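# Place bottles on ledges matching their cap colours

## Task

Put every bottle upright on the wall ledge whose label strip has the same colour as that bottle's cap, with the bottle's entire base resting on the ledge.

## Robot and tools

Robot: two seven-joint arms, left_arm and right_arm, each ending in a two-finger parallel gripper. Fingers point along the gripper's +z axis and close along its y axis. end_effector_position is the point between the closed finger pads, just under 1 cm behind the tips. While closing, the tips travel about 17 mm further along +z, mostly while the pads are still more than 70 mm apart. The wrist angle does not fix the elbow, so a big gripper rotation may swing the elbow.

Frame: one scene frame for both arms, in metres. The origin lies on the plane z = 0, beneath the midpoint of the two arm bases, which sit 0.70 m above it. +z is up and +x is forward, the direction both arms face. left_arm is on the +y side; this is unrelated to which side it appears on in an image. Quaternions are written w first (qw, qx, qy, qz). Reported hand positions and orientations can be a few centimetres off, and more at long reach.

The row: each commanded row is 16 numbers. The first 8 are for left_arm: x, y, z, qw, qx, qy, qz, opening. The next 8 are the same for right_arm. All 16 must be given even if only one arm moves. x, y, z is an absolute target for end_effector_position and the quaternion is an absolute target orientation, both in the scene frame. Opening runs from -1 (closed) to +1 (fully open, 0.145 m). It is an absolute command, not an offset, so sending 0 is a real command. A gripper needs about 0.5 s or more to go from open to closed.

execute_actions(actions, cameras): actions is a list of actions. Each action is a table of up to 15 rows, and each row lasts one control step (1/30 s). A short table repeats its last row until 15 steps have passed. An action is rejected for both arms if any target lies more than 0.6 m from that gripper's current position along any of the gripper's own axes. The whole call is rejected if an action is malformed or if the first action fails this check against the latest reported state. An empty list only returns the state and images. To keep an arm still, resend its last reported pose and the opening it should have. To keep an orientation steady, repeat one fixed quaternion rather than copying back the drifted reading. Each step, orientation is clipped to within 32 degrees of the measured one. Afterwards each arm heads to its reported Hand target, which may stop short of what you sent, so send the remainder next time.

move(target, speed, blend, opening_speed, blocking, cameras): target is one 16-number row, or a list of up to 15 rows, each an absolute pose. There is no 0.6 m limit. Each gripper follows a straight line from its Hand target, and all paths end together, within 10 s total. speed is in m/s, from 0.002 to 1.1, default 0.25; turning is capped at twice that value in rad/s. It can be one value or one per target. blend, in metres, rounds the corners at intermediate targets. opening_speed is a rate on the -1..+1 scale per second, at least 0.2. Openings in the first target are applied at the start. Later targets' openings are applied once everything is at rest there. blocking=false returns after about 0.5 s while the move continues, and a new move replaces the running one. Paths ignore obstacles and the other arm. Grippers lag and can briefly exceed speed, above all with an arm nearly straight. Faster moves and targets placed past a contact hit and press harder. The result adds a "move:" line with the ending (done, off_target, moving, held, fault) and any limits. paced means the pose was clipped, and held means steps were withheld or the clearance check stopped the path. An arm not named there finished within 3 mm and 2 degrees. Neither done nor off_target tells you whether anything is touched.

wait(seconds 0 to 10, cameras) lets the scene run with the last commands held. stop(cameras) brakes a running move. zoom_image(camera cam_high or cam_low, region [x0, y0, x1, y1] in pixels, at most 504 by 504) enlarges part of that camera's latest image. read_manual(section "licences") returns licence text only. finished_scene(scene = the current scene's number) ends the scene for good. The goal must still hold with the robot not touching anything.

Results: each arm's end_effector_position, end_effector_quat_wxyz, Hand target, Joint positions (the last value is the finger opening in metres), Joint velocities ("within noise" means the arm is still), and Joint torques. Torques include gravity, carry a fixed offset, scale and noise, are positive toward a larger joint value, and numbers 3 and 4 wrap at ±28 N m. grip_measured is the opening on the -1..+1 scale. To hold an object, command an opening clearly below grip_measured; the lower the command, the harder the squeeze, up to roughly 10 N per pad. "Tool commands" shows the active opening commands. Calls that run actions also list some intermediate positions. Images come from cam_high and cam_low (896x504), and calibration lines note any camera that has shifted.

Hazards: do not let a bottle drop, release it while it is still moving, or knock anything off the work area. Avoid fast contacts and strong presses. Keep the arms from hitting or squeezing each other, including closing one gripper on the other's fingers. The clearance check does not guard gripper against gripper. Loose objects may get nudged now and then. Holding loads, stretched poses or pushing at unreachable targets heat the motors. A MOTOR HOT line appears at 85 °C, and at 100 °C an OVER-TEMPERATURE FAULT stops the arm for 30 to 60 s or longer. Any arm stop is costly, so move smoothly and use moderate effort.

Each tool is called after "Emit:" in YAML: its name, and indented under it one key for each argument.

## Session

Emit:
execute_actions:
  actions: []

Emit:
zoom_image:
  camera: "cam_high"
  region: [420, 190, 700, 420]

Emit:
zoom_image:
  camera: "cam_low"
  region: [320, 120, 640, 400]

Scene clock: 0.00 s.
left_arm: end_effector_position=(+0.2239, +0.1828, +0.6144) grip_measured=+1.00 end_effector_quat_wxyz=(-0.319, +0.395, -0.515, +0.691) | right_arm: end_effector_position=(+0.4009, -0.1655, +0.3728) grip_measured=+1.00 end_effector_quat_wxyz=(+0.260, +0.265, +0.837, +0.401)
Joint positions: left_arm=[-1.106 0.942 0.535 2.339 -0.48 -0.199 -0.367 0.145] | right_arm=[0.583 0.619 -0.841 0.925 -1.182 -0.496 -0.047 0.145]
Joint velocities: within noise
Joint torques (N m): no reading
Motor temperatures (°C): left_arm=[21 21 22 21 21 23 21] | right_arm=[20 22 22 19 20 19 21]
Hand target: left_arm +0.2239, +0.1828, +0.6144; -0.319, +0.395, -0.515, +0.691 | right_arm +0.4009, -0.1655, +0.3728; +0.260, +0.265, +0.837, +0.401
Tool commands: left_gripper/opening=+1.0 right_gripper/opening=+1.0

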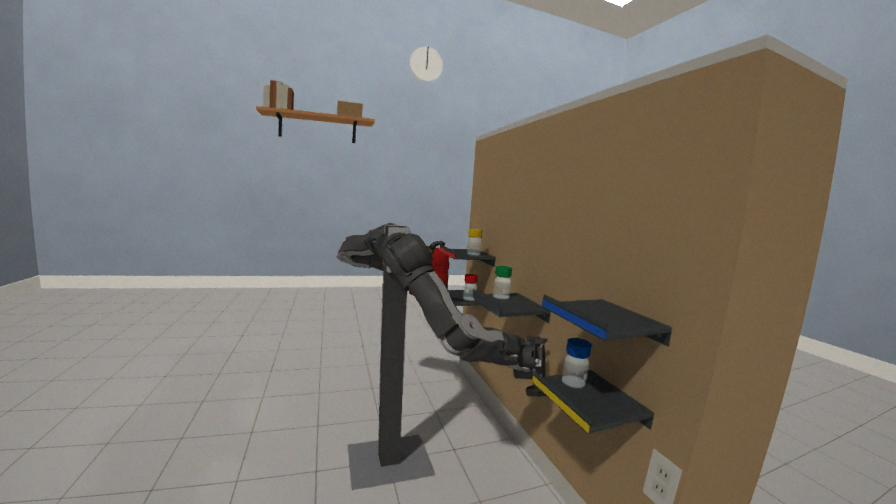

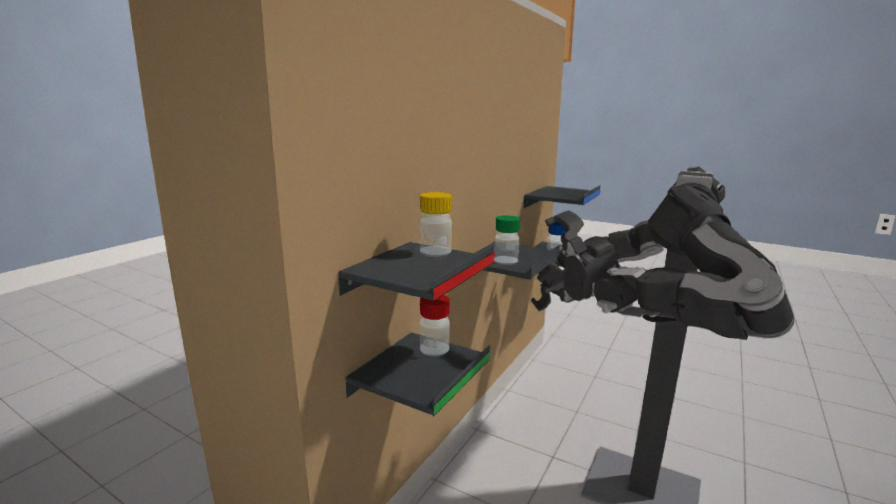

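Scaled by 1.800 from the camera's 896x504 image, which has a finer 1280x720 frame.

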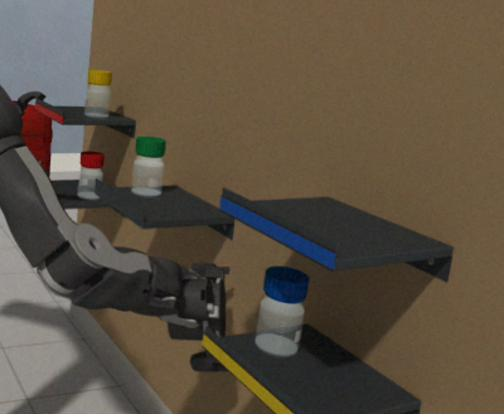

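Scaled by 1.575 from the camera's 896x504 image, which has a finer 1280x720 frame.

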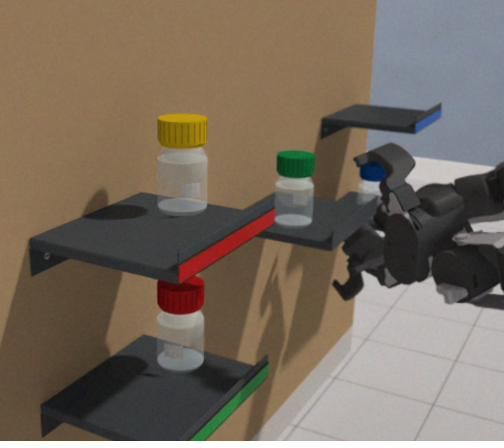

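Emit:
move:
  target:
    - [0.2239,0.22,0.65,0,0.7071,0,0.7071,1,0.24,-0.20,0.42,0,0.7071,0,0.7071,1]
    - [0.24,0.338,0.69,0,0.7071,0,0.7071,1,0.235,-0.353,0.495,0,0.7071,0,0.7071,1]
  speed: 0.2

Emit:
zoom_image:
  camera: "cam_high"
  region: [420, 190, 700, 420]

Emit:
zoom_image:
  camera: "cam_low"
  region: [380, 150, 620, 330]

Scene clock: 42.97 s.
left_arm: end_effector_position=(+0.2397, +0.3394, +0.6900) grip_measured=+1.00 end_effector_quat_wxyz=(-0.003, +0.706, +0.002, +0.708) | right_arm: end_effector_position=(+0.2354, -0.3544, +0.4960) grip_measured=+1.00 end_effector_quat_wxyz=(+0.003, +0.707, +0.000, +0.708)
Joint positions: left_arm=[-1.411 0.879 1.463 2.189 1.496 0.07 0.064 0.145] | right_arm=[-0.864 0.827 0.381 1.671 0.973 -0.505 0.196 0.145]
Joint velocities: within noise
Joint torques (N m): left_arm=[-0.09 1.62 2.99 0.81 0.23 -0.51 0.22] | right_arm=[-0.01 3.92 2.63 2.45 0.28 -0.46 0.14]
Motor temperatures (°C): left_arm=[21 21 23 22 21 23 21] | right_arm=[22 22 22 20 20 19 21]
Hand target: left_arm +0.2400, +0.3381, +0.6900; +0.000, +0.707, +0.000, +0.707 | right_arm +0.2350, -0.3531, +0.4950; +0.000, +0.707, +0.000, +0.707
Off the commanded pose: left_arm 0.001 m, 0 deg | right_arm 0.002 m, 0 deg.
joint read past its limit (left arm) — joint 1 (shoulder pitch), lower limit.
joint sent to its limit (left arm) — joint 1 (shoulder pitch), lower limit. The joint targets still meet the commanded pose.
move: done

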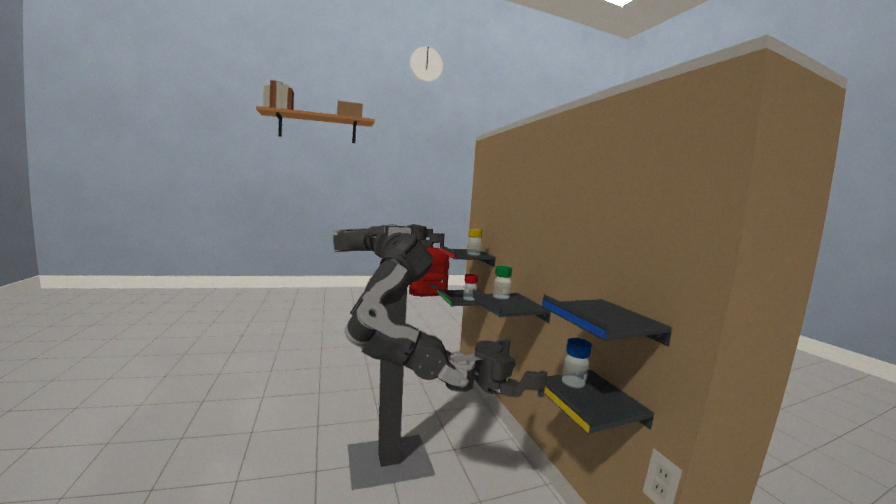

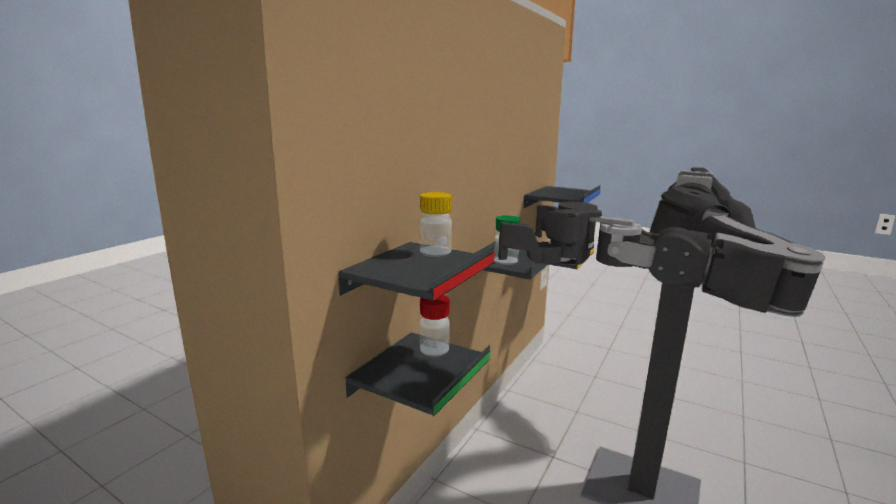

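Scaled by 1.800 from the camera's 896x504 image, which has a finer 1280x720 frame.

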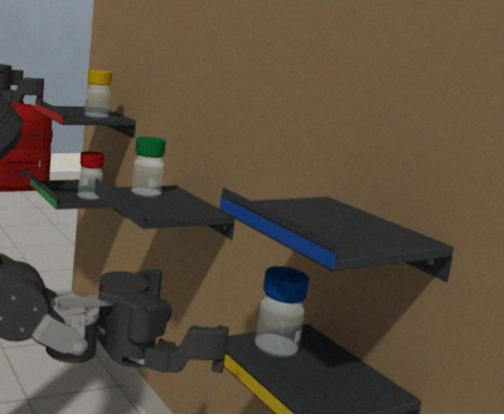

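Scaled by 2.100 from the camera's 896x504 image, which has a finer 1280x720 frame.

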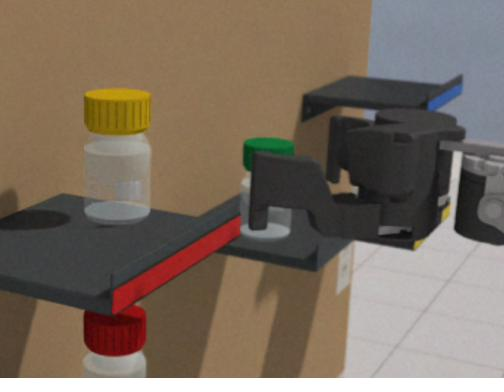

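Emit:
move:
  target: [0.388,0.339,0.687,0,0.7071,0,0.7071,1,0.385,-0.353,0.492,0,0.7071,0,0.7071,1]
  speed: 0.14

Emit:
zoom_image:
  camera: "cam_high"
  region: [500, 290, 660, 430]

Emit:
zoom_image:
  camera: "cam_low"
  region: [370, 170, 530, 290]

Emit:
zoom_image:
  camera: "cam_low"
  region: [500, 180, 620, 290]

Emit:
zoom_image:
  camera: "cam_high"
  region: [430, 200, 530, 300]

Scene clock: 61.07 s.
left_arm: end_effector_position=(+0.3882, +0.3381, +0.6904) grip_measured=+1.00 end_effector_quat_wxyz=(+0.001, +0.704, -0.002, +0.710) | right_arm: end_effector_position=(+0.3855, -0.3545, +0.4952) grip_measured=+1.00 end_effector_quat_wxyz=(+0.002, +0.703, -0.003, +0.711)
Joint positions: left_arm=[-1.407 1.625 1.364 1.677 1.572 -0.051 -0.156 0.145] | right_arm=[0.117 0.843 -0.186 1.188 0.896 -0.281 0.166 0.145]
Joint velocities: within noise
Joint torques (N m): left_arm=[4.73 1.31 2.59 0.24 0.12 -0.69 0] | right_arm=[3.76 6.58 2.1 2.44 0.14 -0.31 0.17]
Motor temperatures (°C): left_arm=[21 21 24 21 21 24 21] | right_arm=[21 23 22 20 20 20 21]
Hand target: left_arm +0.3880, +0.3390, +0.6871; +0.000, +0.707, +0.000, +0.707 | right_arm +0.3850, -0.3529, +0.4920; +0.000, +0.707, +0.000, +0.707
Off the commanded pose: left_arm 0.003 m, 1 deg | right_arm 0.004 m, 1 deg.
joint sent to its limit (left arm) — joint 1 (shoulder pitch), lower limit. The joint targets still meet the commanded pose.
move: off_target (right_arm)

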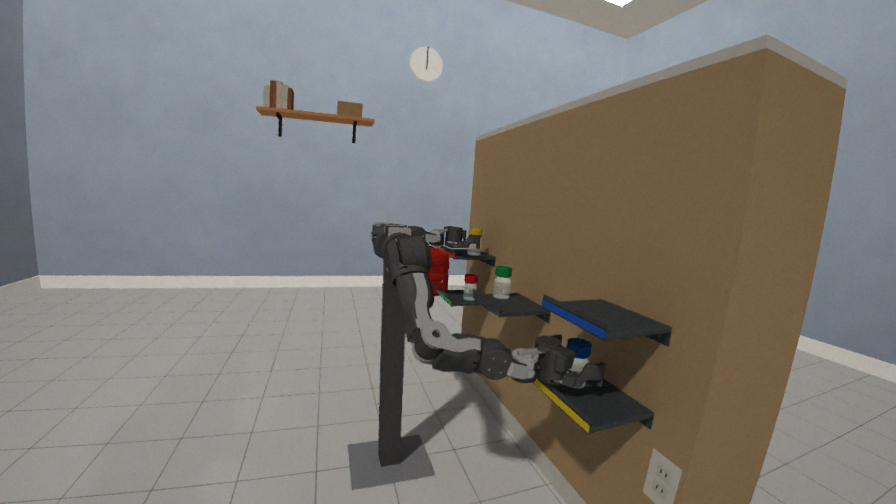

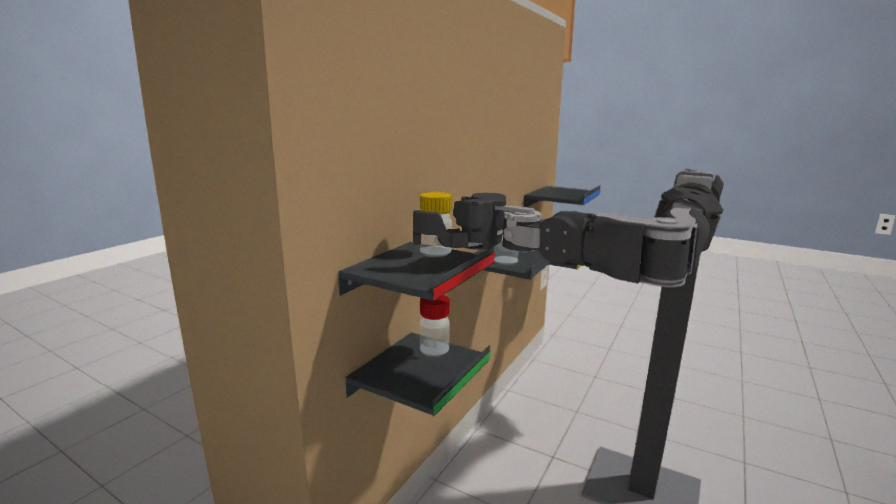

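Scaled by 3.150 from the camera's 896x504 image, which has a finer 1280x720 frame.

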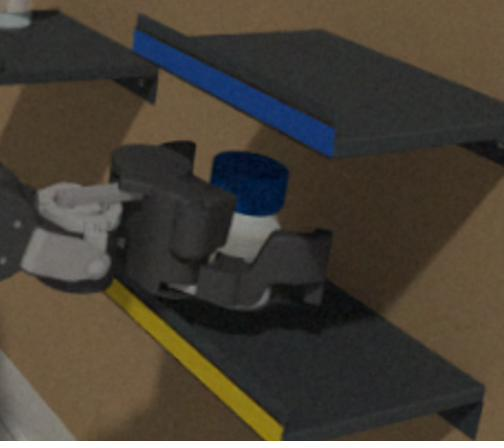

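Scaled by 3.150 from the camera's 896x504 image, which has a finer 1280x720 frame.

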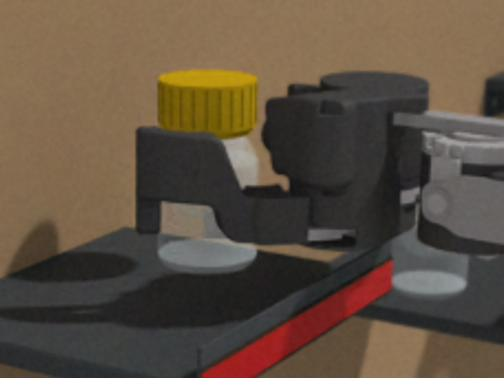

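Scaled by 4.200 from the camera's 896x504 image, which has a finer 1280x720 frame.

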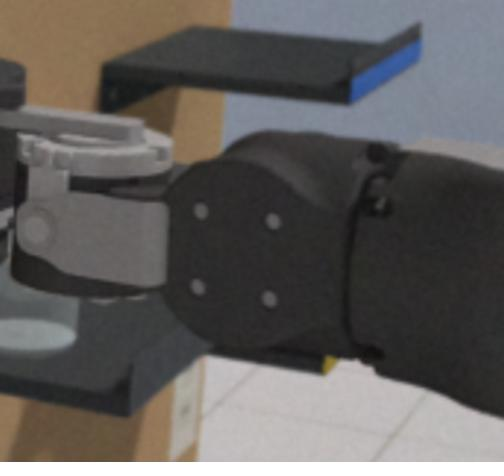

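Scaled by 5.040 from the camera's 896x504 image, which has a finer 1280x720 frame.

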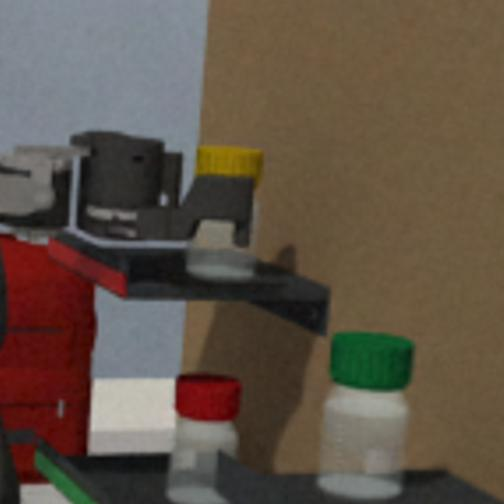

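Emit:
move:
  target: [0.388,0.339,0.687,0,0.7071,0,0.7071,-0.5,0.385,-0.353,0.492,0,0.7071,0,0.7071,-0.5]
  opening_speed: 1

Emit:
zoom_image:
  camera: "cam_high"
  region: [500, 290, 660, 430]

Emit:
zoom_image:
  camera: "cam_low"
  region: [370, 170, 530, 290]

Scene clock: 71.07 s.
left_arm: end_effector_position=(+0.3882, +0.3381, +0.6905) grip_measured=-0.24 end_effector_quat_wxyz=(+0.001, +0.704, -0.002, +0.710) | right_arm: end_effector_position=(+0.3855, -0.3542, +0.4951) grip_measured=-0.36 end_effector_quat_wxyz=(+0.002, +0.703, -0.002, +0.711)
Joint positions: left_arm=[-1.407 1.625 1.364 1.677 1.573 -0.052 -0.156 0.058] | right_arm=[0.117 0.843 -0.186 1.188 0.895 -0.281 0.167 0.048]
Joint velocities: within noise
Joint torques (N m): left_arm=[4.73 1.28 2.61 0.21 0.08 -0.69 -0.01] | right_arm=[3.68 6.42 2.35 2.5 0.18 -0.33 0.11]
Motor temperatures (°C): left_arm=[21 21 24 21 21 24 21] | right_arm=[21 23 22 20 20 19 21]
Hand target: left_arm +0.3880, +0.3391, +0.6871; +0.000, +0.707, +0.000, +0.707 | right_arm +0.3850, -0.3529, +0.4921; +0.000, +0.707, +0.000, +0.707
Off the commanded pose: left_arm 0.004 m, 1 deg | right_arm 0.003 m, 1 deg.
joint sent to its limit (left arm) — joint 1 (shoulder pitch), lower limit. The joint targets still meet the commanded pose.
move: off_target (left_arm)

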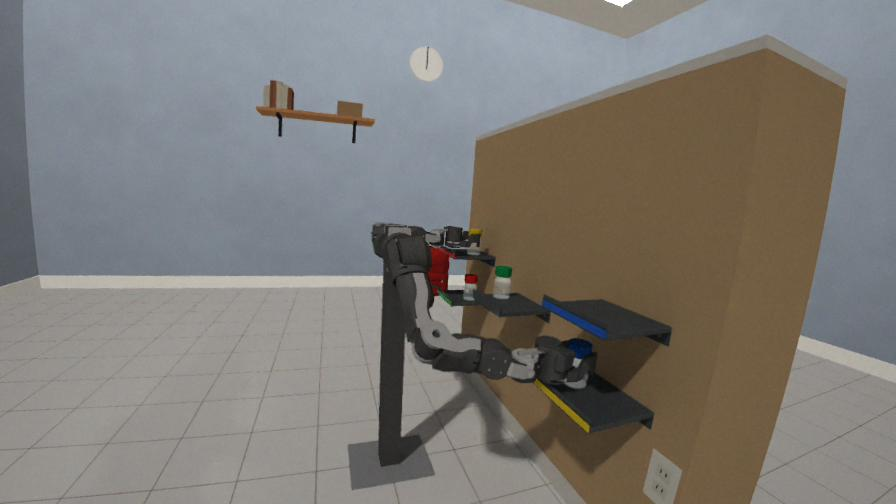

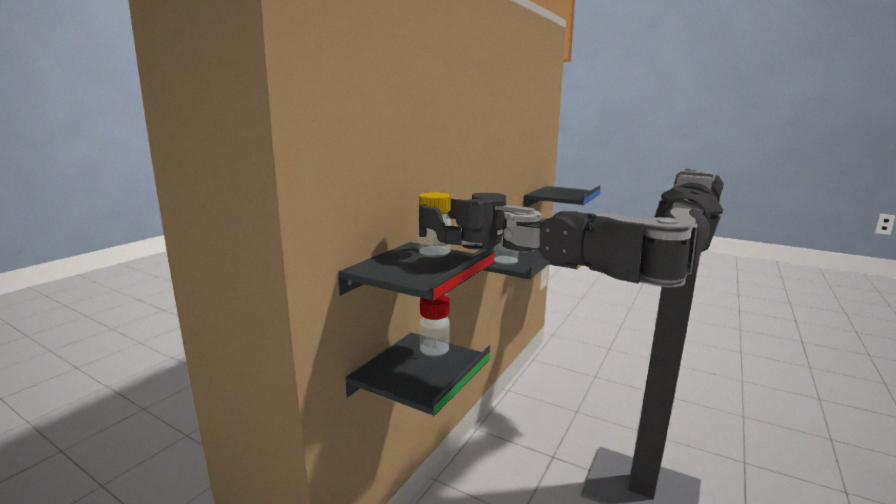

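Scaled by 3.150 from the camera's 896x504 image, which has a finer 1280x720 frame.

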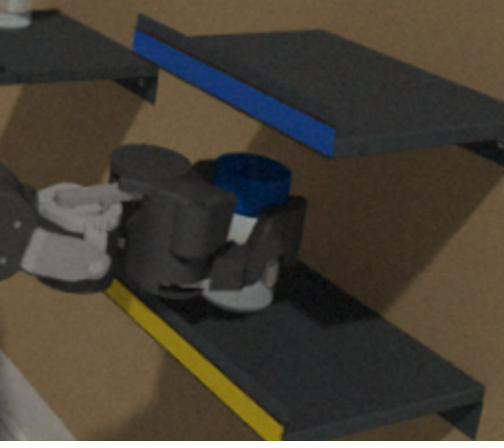

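Scaled by 3.150 from the camera's 896x504 image, which has a finer 1280x720 frame.

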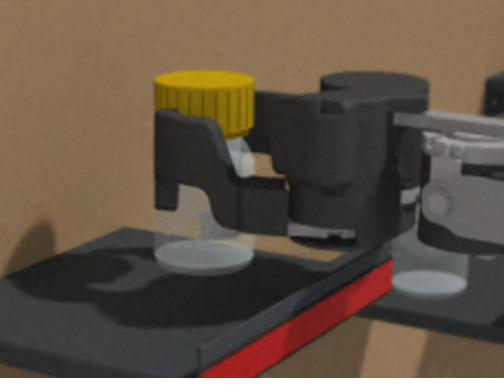

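Emit:
move:
  target: [0.388,0.339,0.73,0,0.7071,0,0.7071,-0.55,0.385,-0.353,0.51,0,0.7071,0,0.7071,-0.65]
  speed: 0.06

Emit:
zoom_image:
  camera: "cam_high"
  region: [500, 290, 660, 430]

Emit:
zoom_image:
  camera: "cam_low"
  region: [370, 150, 530, 270]

Scene clock: 95.97 s.
left_arm: end_effector_position=(+0.3877, +0.3389, +0.7296) grip_measured=-0.24 end_effector_quat_wxyz=(-0.003, +0.708, -0.005, +0.707) | right_arm: end_effector_position=(+0.3847, -0.3509, +0.5062) grip_measured=-0.36 end_effector_quat_wxyz=(-0.002, +0.711, +0.003, +0.703)
Joint positions: left_arm=[-1.407 1.632 1.554 1.667 1.584 0.148 -0.156 0.058] | right_arm=[0.094 0.883 -0.171 1.261 0.917 -0.221 0.144 0.048]
Joint velocities: within noise
Joint torques (N m): left_arm=[4.87 1.73 3.86 -0.1 0.12 -0.81 0.05] | right_arm=[4.02 7.45 4.9 3.38 0.31 -0.53 -0.15]
Motor temperatures (°C): left_arm=[22 21 24 21 21 24 21] | right_arm=[22 24 22 20 20 20 21]
Hand target: left_arm +0.3880, +0.3390, +0.7299; -0.003, +0.706, -0.003, +0.708 | right_arm +0.3850, -0.3530, +0.5099; +0.000, +0.707, +0.000, +0.707
Off the commanded pose: left_arm 0.001 m, 1 deg | right_arm 0.004 m, 1 deg.
joint sent to its limit (left arm) — joint 1 (shoulder pitch), lower limit; joint 5 (forearm roll), upper limit. The joint targets still meet the commanded pose.
move: off_target (right_arm)

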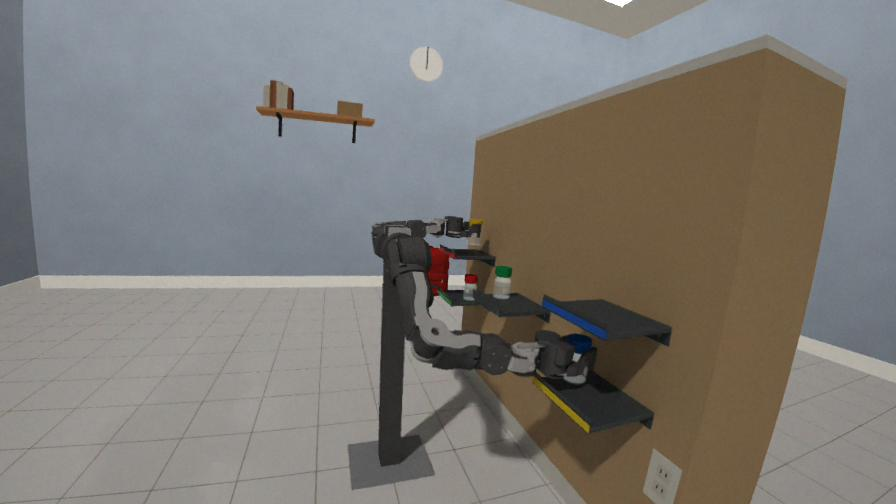

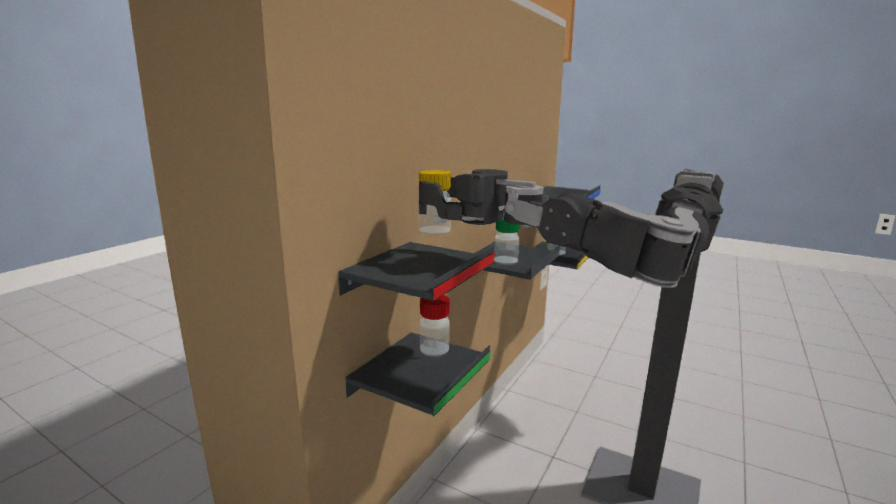

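Scaled by 3.150 from the camera's 896x504 image, which has a finer 1280x720 frame.

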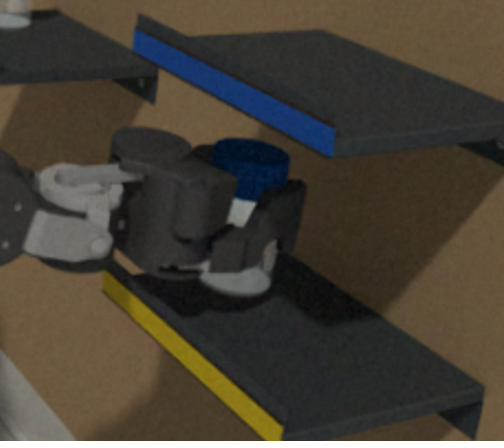

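Scaled by 3.150 from the camera's 896x504 image, which has a finer 1280x720 frame.

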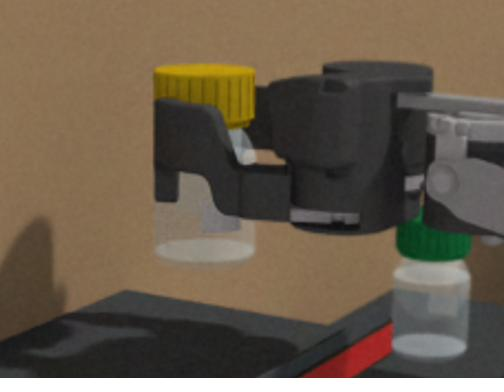

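Emit:
move:
  target:
    - [0.25,0.339,0.73,0,0.7071,0,0.7071,-0.55,0.385,-0.353,0.53,0,0.7071,0,0.7071,-0.65]
    - [0.26,0.20,0.69,0.0616,0.7044,-0.0616,0.7044,-0.55,0.235,-0.353,0.535,0,0.7071,0,0.7071,-0.65]
    - [0.28,0.02,0.665,0.1228,0.6964,-0.1228,0.6964,-0.55,0.235,-0.353,0.72,0,0.7071,0,0.7071,-0.65]
  speed: 0.15
  blend: 0.01

Emit:
zoom_image:
  camera: "cam_high"
  region: [430, 200, 680, 420]

Emit:
zoom_image:
  camera: "cam_low"
  region: [450, 150, 650, 300]

Scene clock: 112.27 s.
left_arm: end_effector_position=(+0.2765, +0.0274, +0.6646) grip_measured=-0.24 end_effector_quat_wxyz=(+0.305, +0.668, -0.322, +0.597) | right_arm: end_effector_position=(+0.2352, -0.3518, +0.7190) grip_measured=-0.36 end_effector_quat_wxyz=(-0.001, +0.709, +0.003, +0.705)
Joint positions: left_arm=[-1.407 2.011 1.294 2.295 1.584 -0.049 -0.232 0.058] | right_arm=[-1.186 0.889 1.542 2.12 1.499 0.362 0.148 0.048]
Joint velocities: within noise
Joint torques (N m): left_arm=[5.08 0.7 3.51 0.18 0.08 -0.79 0.24] | right_arm=[0.33 2.25 3.69 0.47 0.3 -0.55 -0.16]
Motor temperatures (°C): left_arm=[22 21 25 21 21 25 21] | right_arm=[22 24 23 20 20 20 21]
Hand target: left_arm +0.2763, +0.0269, +0.6661; +0.309, +0.666, -0.322, +0.598 | right_arm +0.2350, -0.3530, +0.7199; +0.000, +0.707, +0.000, +0.707
Off the commanded pose: left_arm 0.008 m, 33 deg; orientation clipped | right_arm 0.002 m, 0 deg.
joint sent to its limit (left arm) — joint 1 (shoulder pitch), lower limit; joint 2 (shoulder roll), upper limit; joint 5 (forearm roll), upper limit. The joint targets are off in position and orientation.
move: off_target (left_arm); limits=paced

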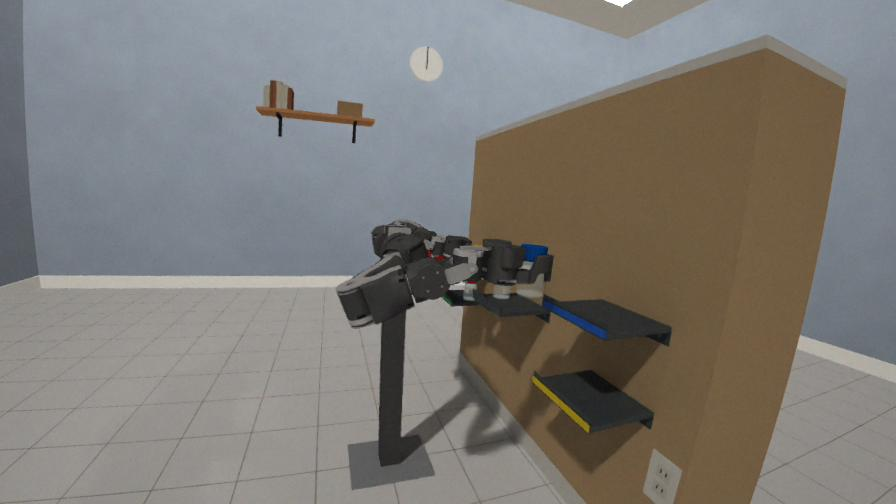

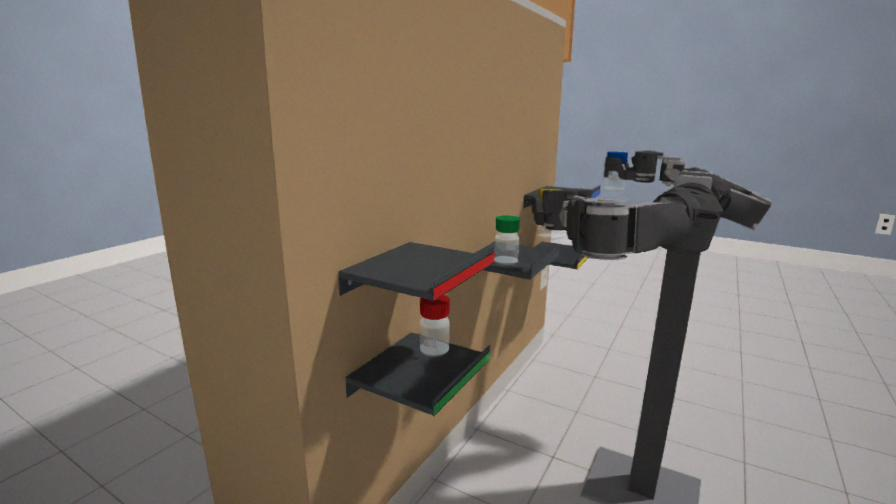

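Scaled by 2.016 from the camera's 896x504 image, which has a finer 1280x720 frame.

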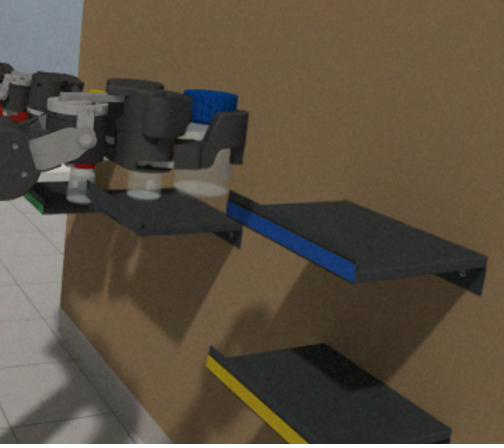

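Scaled by 2.520 from the camera's 896x504 image, which has a finer 1280x720 frame.

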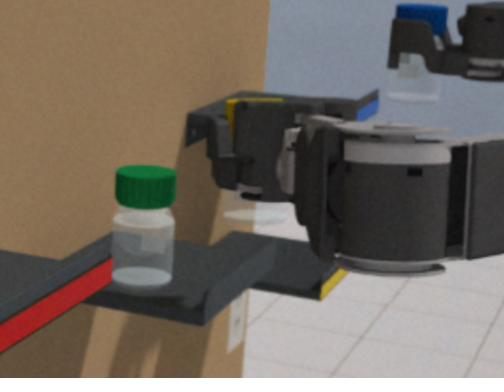

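Emit:
move:
  target:
    - [0.245,0.20,0.67,0,0.7071,0,0.7071,-0.55,0.31,-0.353,0.725,0,0.7071,0,0.7071,-0.65]
    - [0.24,0.28,0.56,0,0.7071,0,0.7071,-0.55,0.385,-0.353,0.725,0,0.7071,0,0.7071,-0.65]
    - [0.25,0.22,0.55,0,0.7071,0,0.7071,-0.55,0.385,-0.353,0.705,0,0.7071,0,0.7071,-0.65]
  speed: 0.15
  blend: 0.01

Emit:
zoom_image:
  camera: "cam_high"
  region: [500, 200, 700, 350]

Emit:
zoom_image:
  camera: "cam_low"
  region: [500, 130, 660, 250]

Scene clock: 131.60 s.
left_arm: end_effector_position=(+0.2495, +0.2193, +0.5479) grip_measured=-0.24 end_effector_quat_wxyz=(+0.002, +0.711, -0.002, +0.703) | right_arm: end_effector_position=(+0.3851, -0.3521, +0.7045) grip_measured=-0.36 end_effector_quat_wxyz=(+0.006, +0.709, +0.010, +0.705)
Joint positions: left_arm=[-0.764 1.134 -0.084 2.276 0.7 -0.369 -0.715 0.058] | right_arm=[-1.311 1.603 1.343 1.634 1.559 0.039 -0.087 0.048]
Joint velocities: within noise
Joint torques (N m): left_arm=[2.04 2.7 1.89 4.19 -0.38 -0.64 -0.03] | right_arm=[3.44 1.65 4.55 0.39 0.1 -0.78 -0.19]
Motor temperatures (°C): left_arm=[22 21 25 21 21 25 21] | right_arm=[21 23 23 20 20 20 21]
Hand target: left_arm +0.2500, +0.2200, +0.5500; +0.000, +0.707, +0.000, +0.707 | right_arm +0.3849, -0.3530, +0.7050; +0.007, +0.706, +0.008, +0.708
Off the commanded pose: left_arm 0.002 m, 1 deg | right_arm 0.001 m, 1 deg.
joint sent to its limit (right arm) — joint 1 (shoulder pitch), lower limit; joint 5 (forearm roll), upper limit. The joint targets still meet the commanded pose.
move: done

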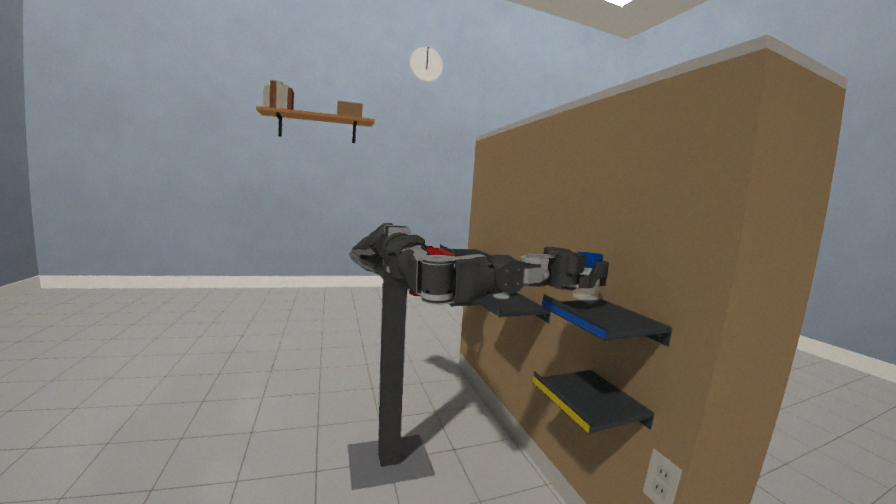

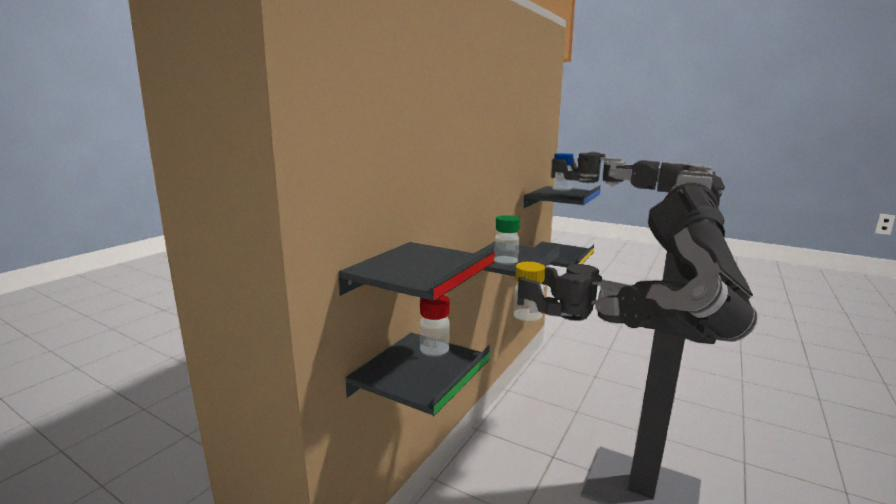

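Scaled by 2.520 from the camera's 896x504 image, which has a finer 1280x720 frame.

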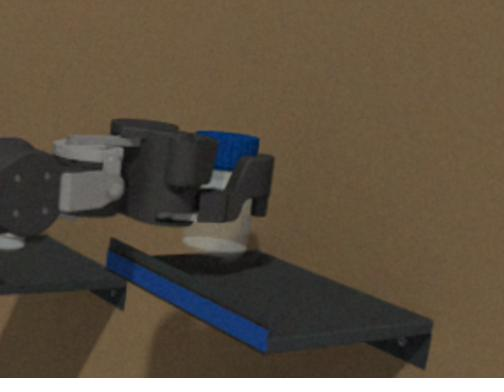

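Scaled by 3.150 from the camera's 896x504 image, which has a finer 1280x720 frame.

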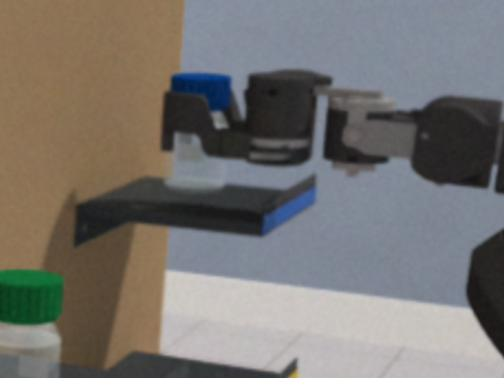

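Emit:
move:
  target:
    - [0.26,0.13,0.60,0,0.7071,0,0.7071,-0.55,0.385,-0.36,0.695,0,0.7071,0,0.7071,-0.65]
    - [0.29,-0.052,0.66,0.1228,0.6964,-0.1228,0.6964,-0.55,0.385,-0.36,0.688,0,0.7071,0,0.7071,-0.65]
  speed: [0.1,0.12]

Emit:
zoom_image:
  camera: "cam_high"
  region: [430, 200, 680, 350]

Emit:
zoom_image:
  camera: "cam_low"
  region: [450, 130, 650, 290]

Scene clock: 143.60 s.
left_arm: end_effector_position=(+0.2895, -0.0529, +0.6606) grip_measured=-0.24 end_effector_quat_wxyz=(+0.127, +0.696, -0.123, +0.696) | right_arm: end_effector_position=(+0.3849, -0.3603, +0.6888) grip_measured=-0.36 end_effector_quat_wxyz=(+0.008, +0.708, +0.005, +0.706)
Joint positions: left_arm=[0.537 0.005 -0.989 2.16 0.657 0.782 -1.06 0.058] | right_arm=[-1.311 1.6 1.269 1.606 1.559 -0.037 -0.067 0.048]
Joint velocities: within noise
Joint torques (N m): left_arm=[5.6 -2.1 0.59 3.08 -0.31 -0.33 -0.06] | right_arm=[3.49 1.94 3.82 0.18 0.11 -0.8 0.11]
Motor temperatures (°C): left_arm=[22 21 25 21 21 25 21] | right_arm=[21 23 23 20 20 21 21]
Hand target: left_arm +0.2900, -0.0520, +0.6599; +0.123, +0.696, -0.123, +0.696 | right_arm +0.3849, -0.3601, +0.6880; +0.006, +0.707, +0.006, +0.707
Off the commanded pose: left_arm 0.001 m, 0 deg | right_arm 0.001 m, 1 deg.
joint sent to its limit (left arm) — joint 6 (wrist pitch), upper limit. The joint targets still meet the commanded pose.
joint sent to its limit (right arm) — joint 1 (shoulder pitch), lower limit; joint 5 (forearm roll), upper limit. The joint targets still meet the commanded pose.
move: done

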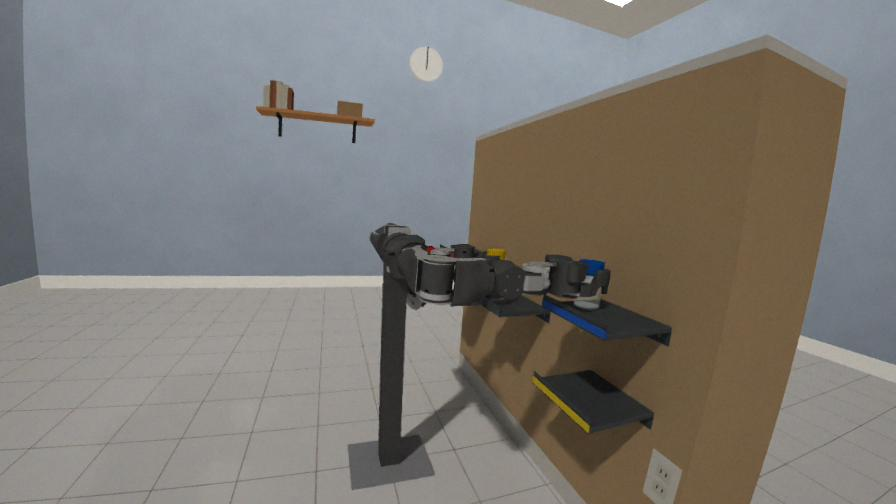

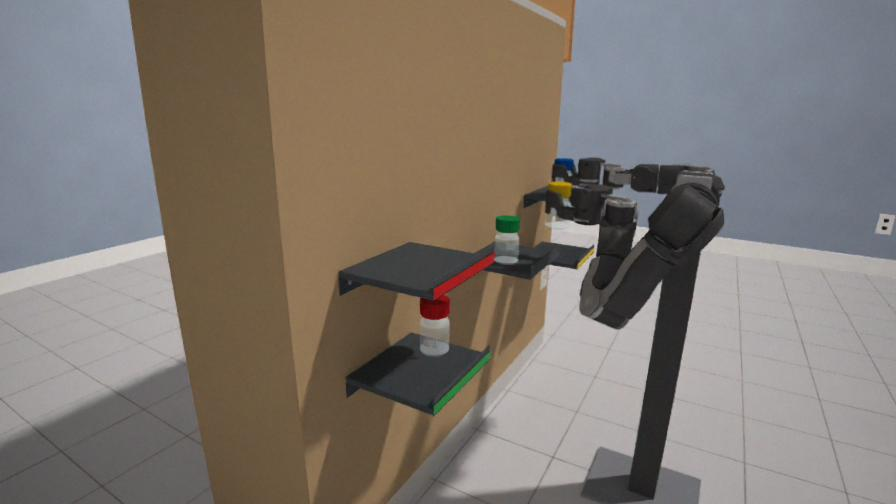

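Scaled by 2.016 from the camera's 896x504 image, which has a finer 1280x720 frame.

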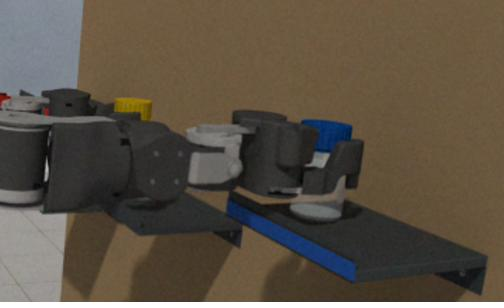

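Scaled by 2.520 from the camera's 896x504 image, which has a finer 1280x720 frame.

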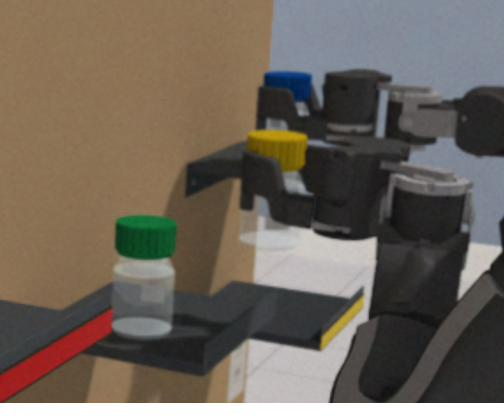

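Emit:
move:
  target:
    - [0.388,-0.052,0.66,0.1228,0.6964,-0.1228,0.6964,-0.55,0.385,-0.36,0.683,0,0.7071,0,0.7071,-0.65]
    - [0.388,-0.052,0.612,0.1228,0.6964,-0.1228,0.6964,-0.55,0.385,-0.36,0.680,0,0.7071,0,0.7071,-0.65]
  speed: [0.12,0.06]

Emit:
zoom_image:
  camera: "cam_high"
  region: [450, 220, 680, 350]

Emit:
zoom_image:
  camera: "cam_low"
  region: [450, 130, 610, 290]

Scene clock: 154.63 s.
left_arm: end_effector_position=(+0.3879, -0.0517, +0.6115) grip_measured=-0.24 end_effector_quat_wxyz=(+0.122, +0.699, -0.122, +0.694) | right_arm: end_effector_position=(+0.3847, -0.3606, +0.6870) grip_measured=-0.36 end_effector_quat_wxyz=(+0.007, +0.698, +0.004, +0.716)
Joint positions: left_arm=[0.703 0.122 -0.952 1.684 0.686 0.397 -0.741 0.058] | right_arm=[-1.31 1.6 1.239 1.605 1.559 -0.095 -0.067 0.048]
Joint velocities: within noise
Joint torques (N m): left_arm=[8.22 -1.57 1.35 3.7 -0.38 -0.79 0.21] | right_arm=[3.39 2.52 2.32 0.2 0.11 -0.16 0.05]
Motor temperatures (°C): left_arm=[22 21 24 21 22 24 21] | right_arm=[21 23 23 19 20 21 21]
Hand target: left_arm +0.3880, -0.0520, +0.6120; +0.123, +0.696, -0.123, +0.696 | right_arm +0.3848, -0.3601, +0.6799; +0.006, +0.707, +0.005, +0.707
Off the commanded pose: left_arm 0.001 m, 0 deg | right_arm 0.007 m, 2 deg.
joint sent to its limit (right arm) — joint 1 (shoulder pitch), lower limit; joint 5 (forearm roll), upper limit. The joint targets still meet the commanded pose.
move: off_target (right_arm)

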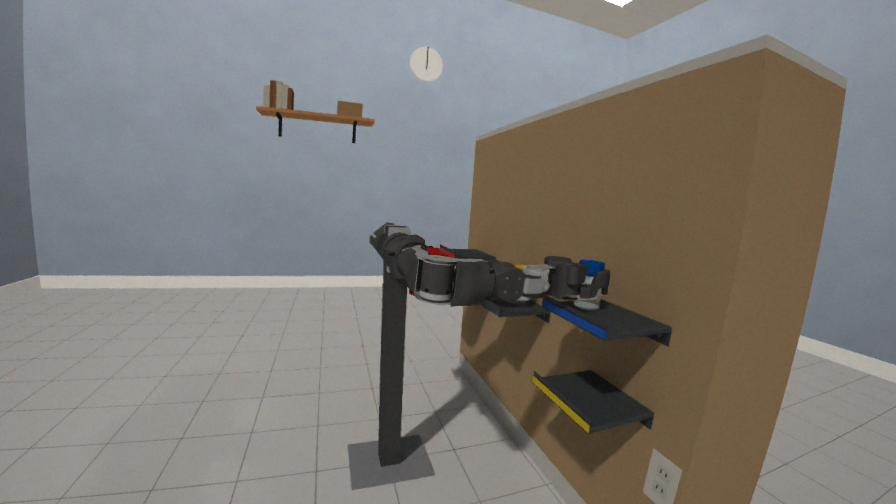

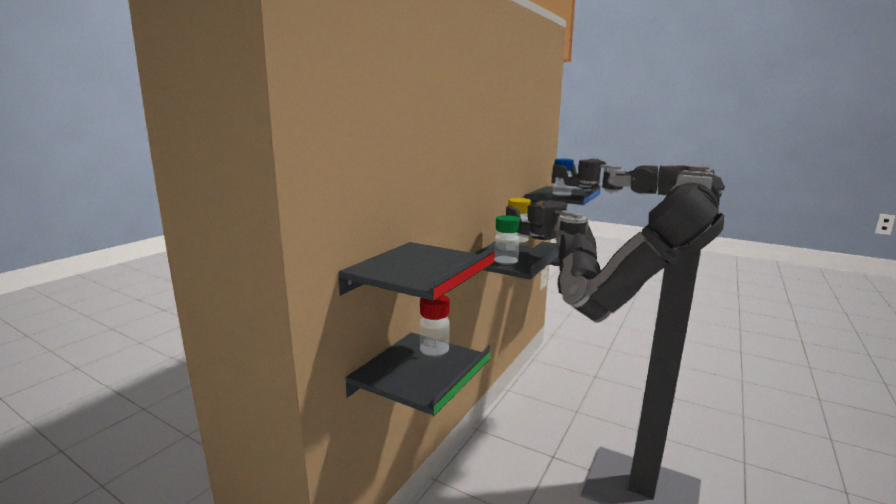

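Scaled by 2.191 from the camera's 896x504 image, which has a finer 1280x720 frame.

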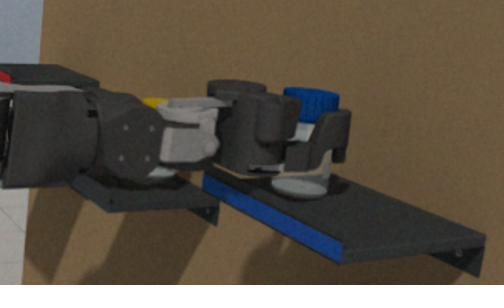

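Scaled by 3.150 from the camera's 896x504 image, which has a finer 1280x720 frame.

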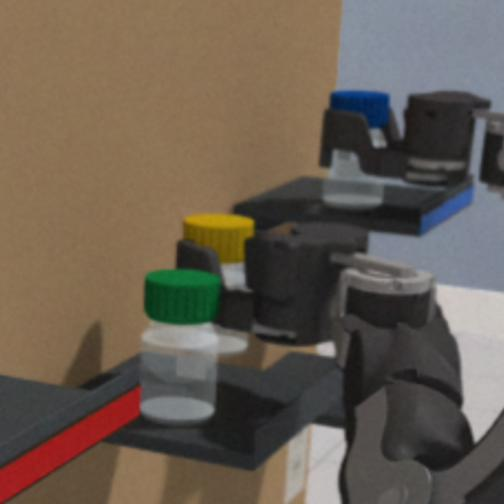

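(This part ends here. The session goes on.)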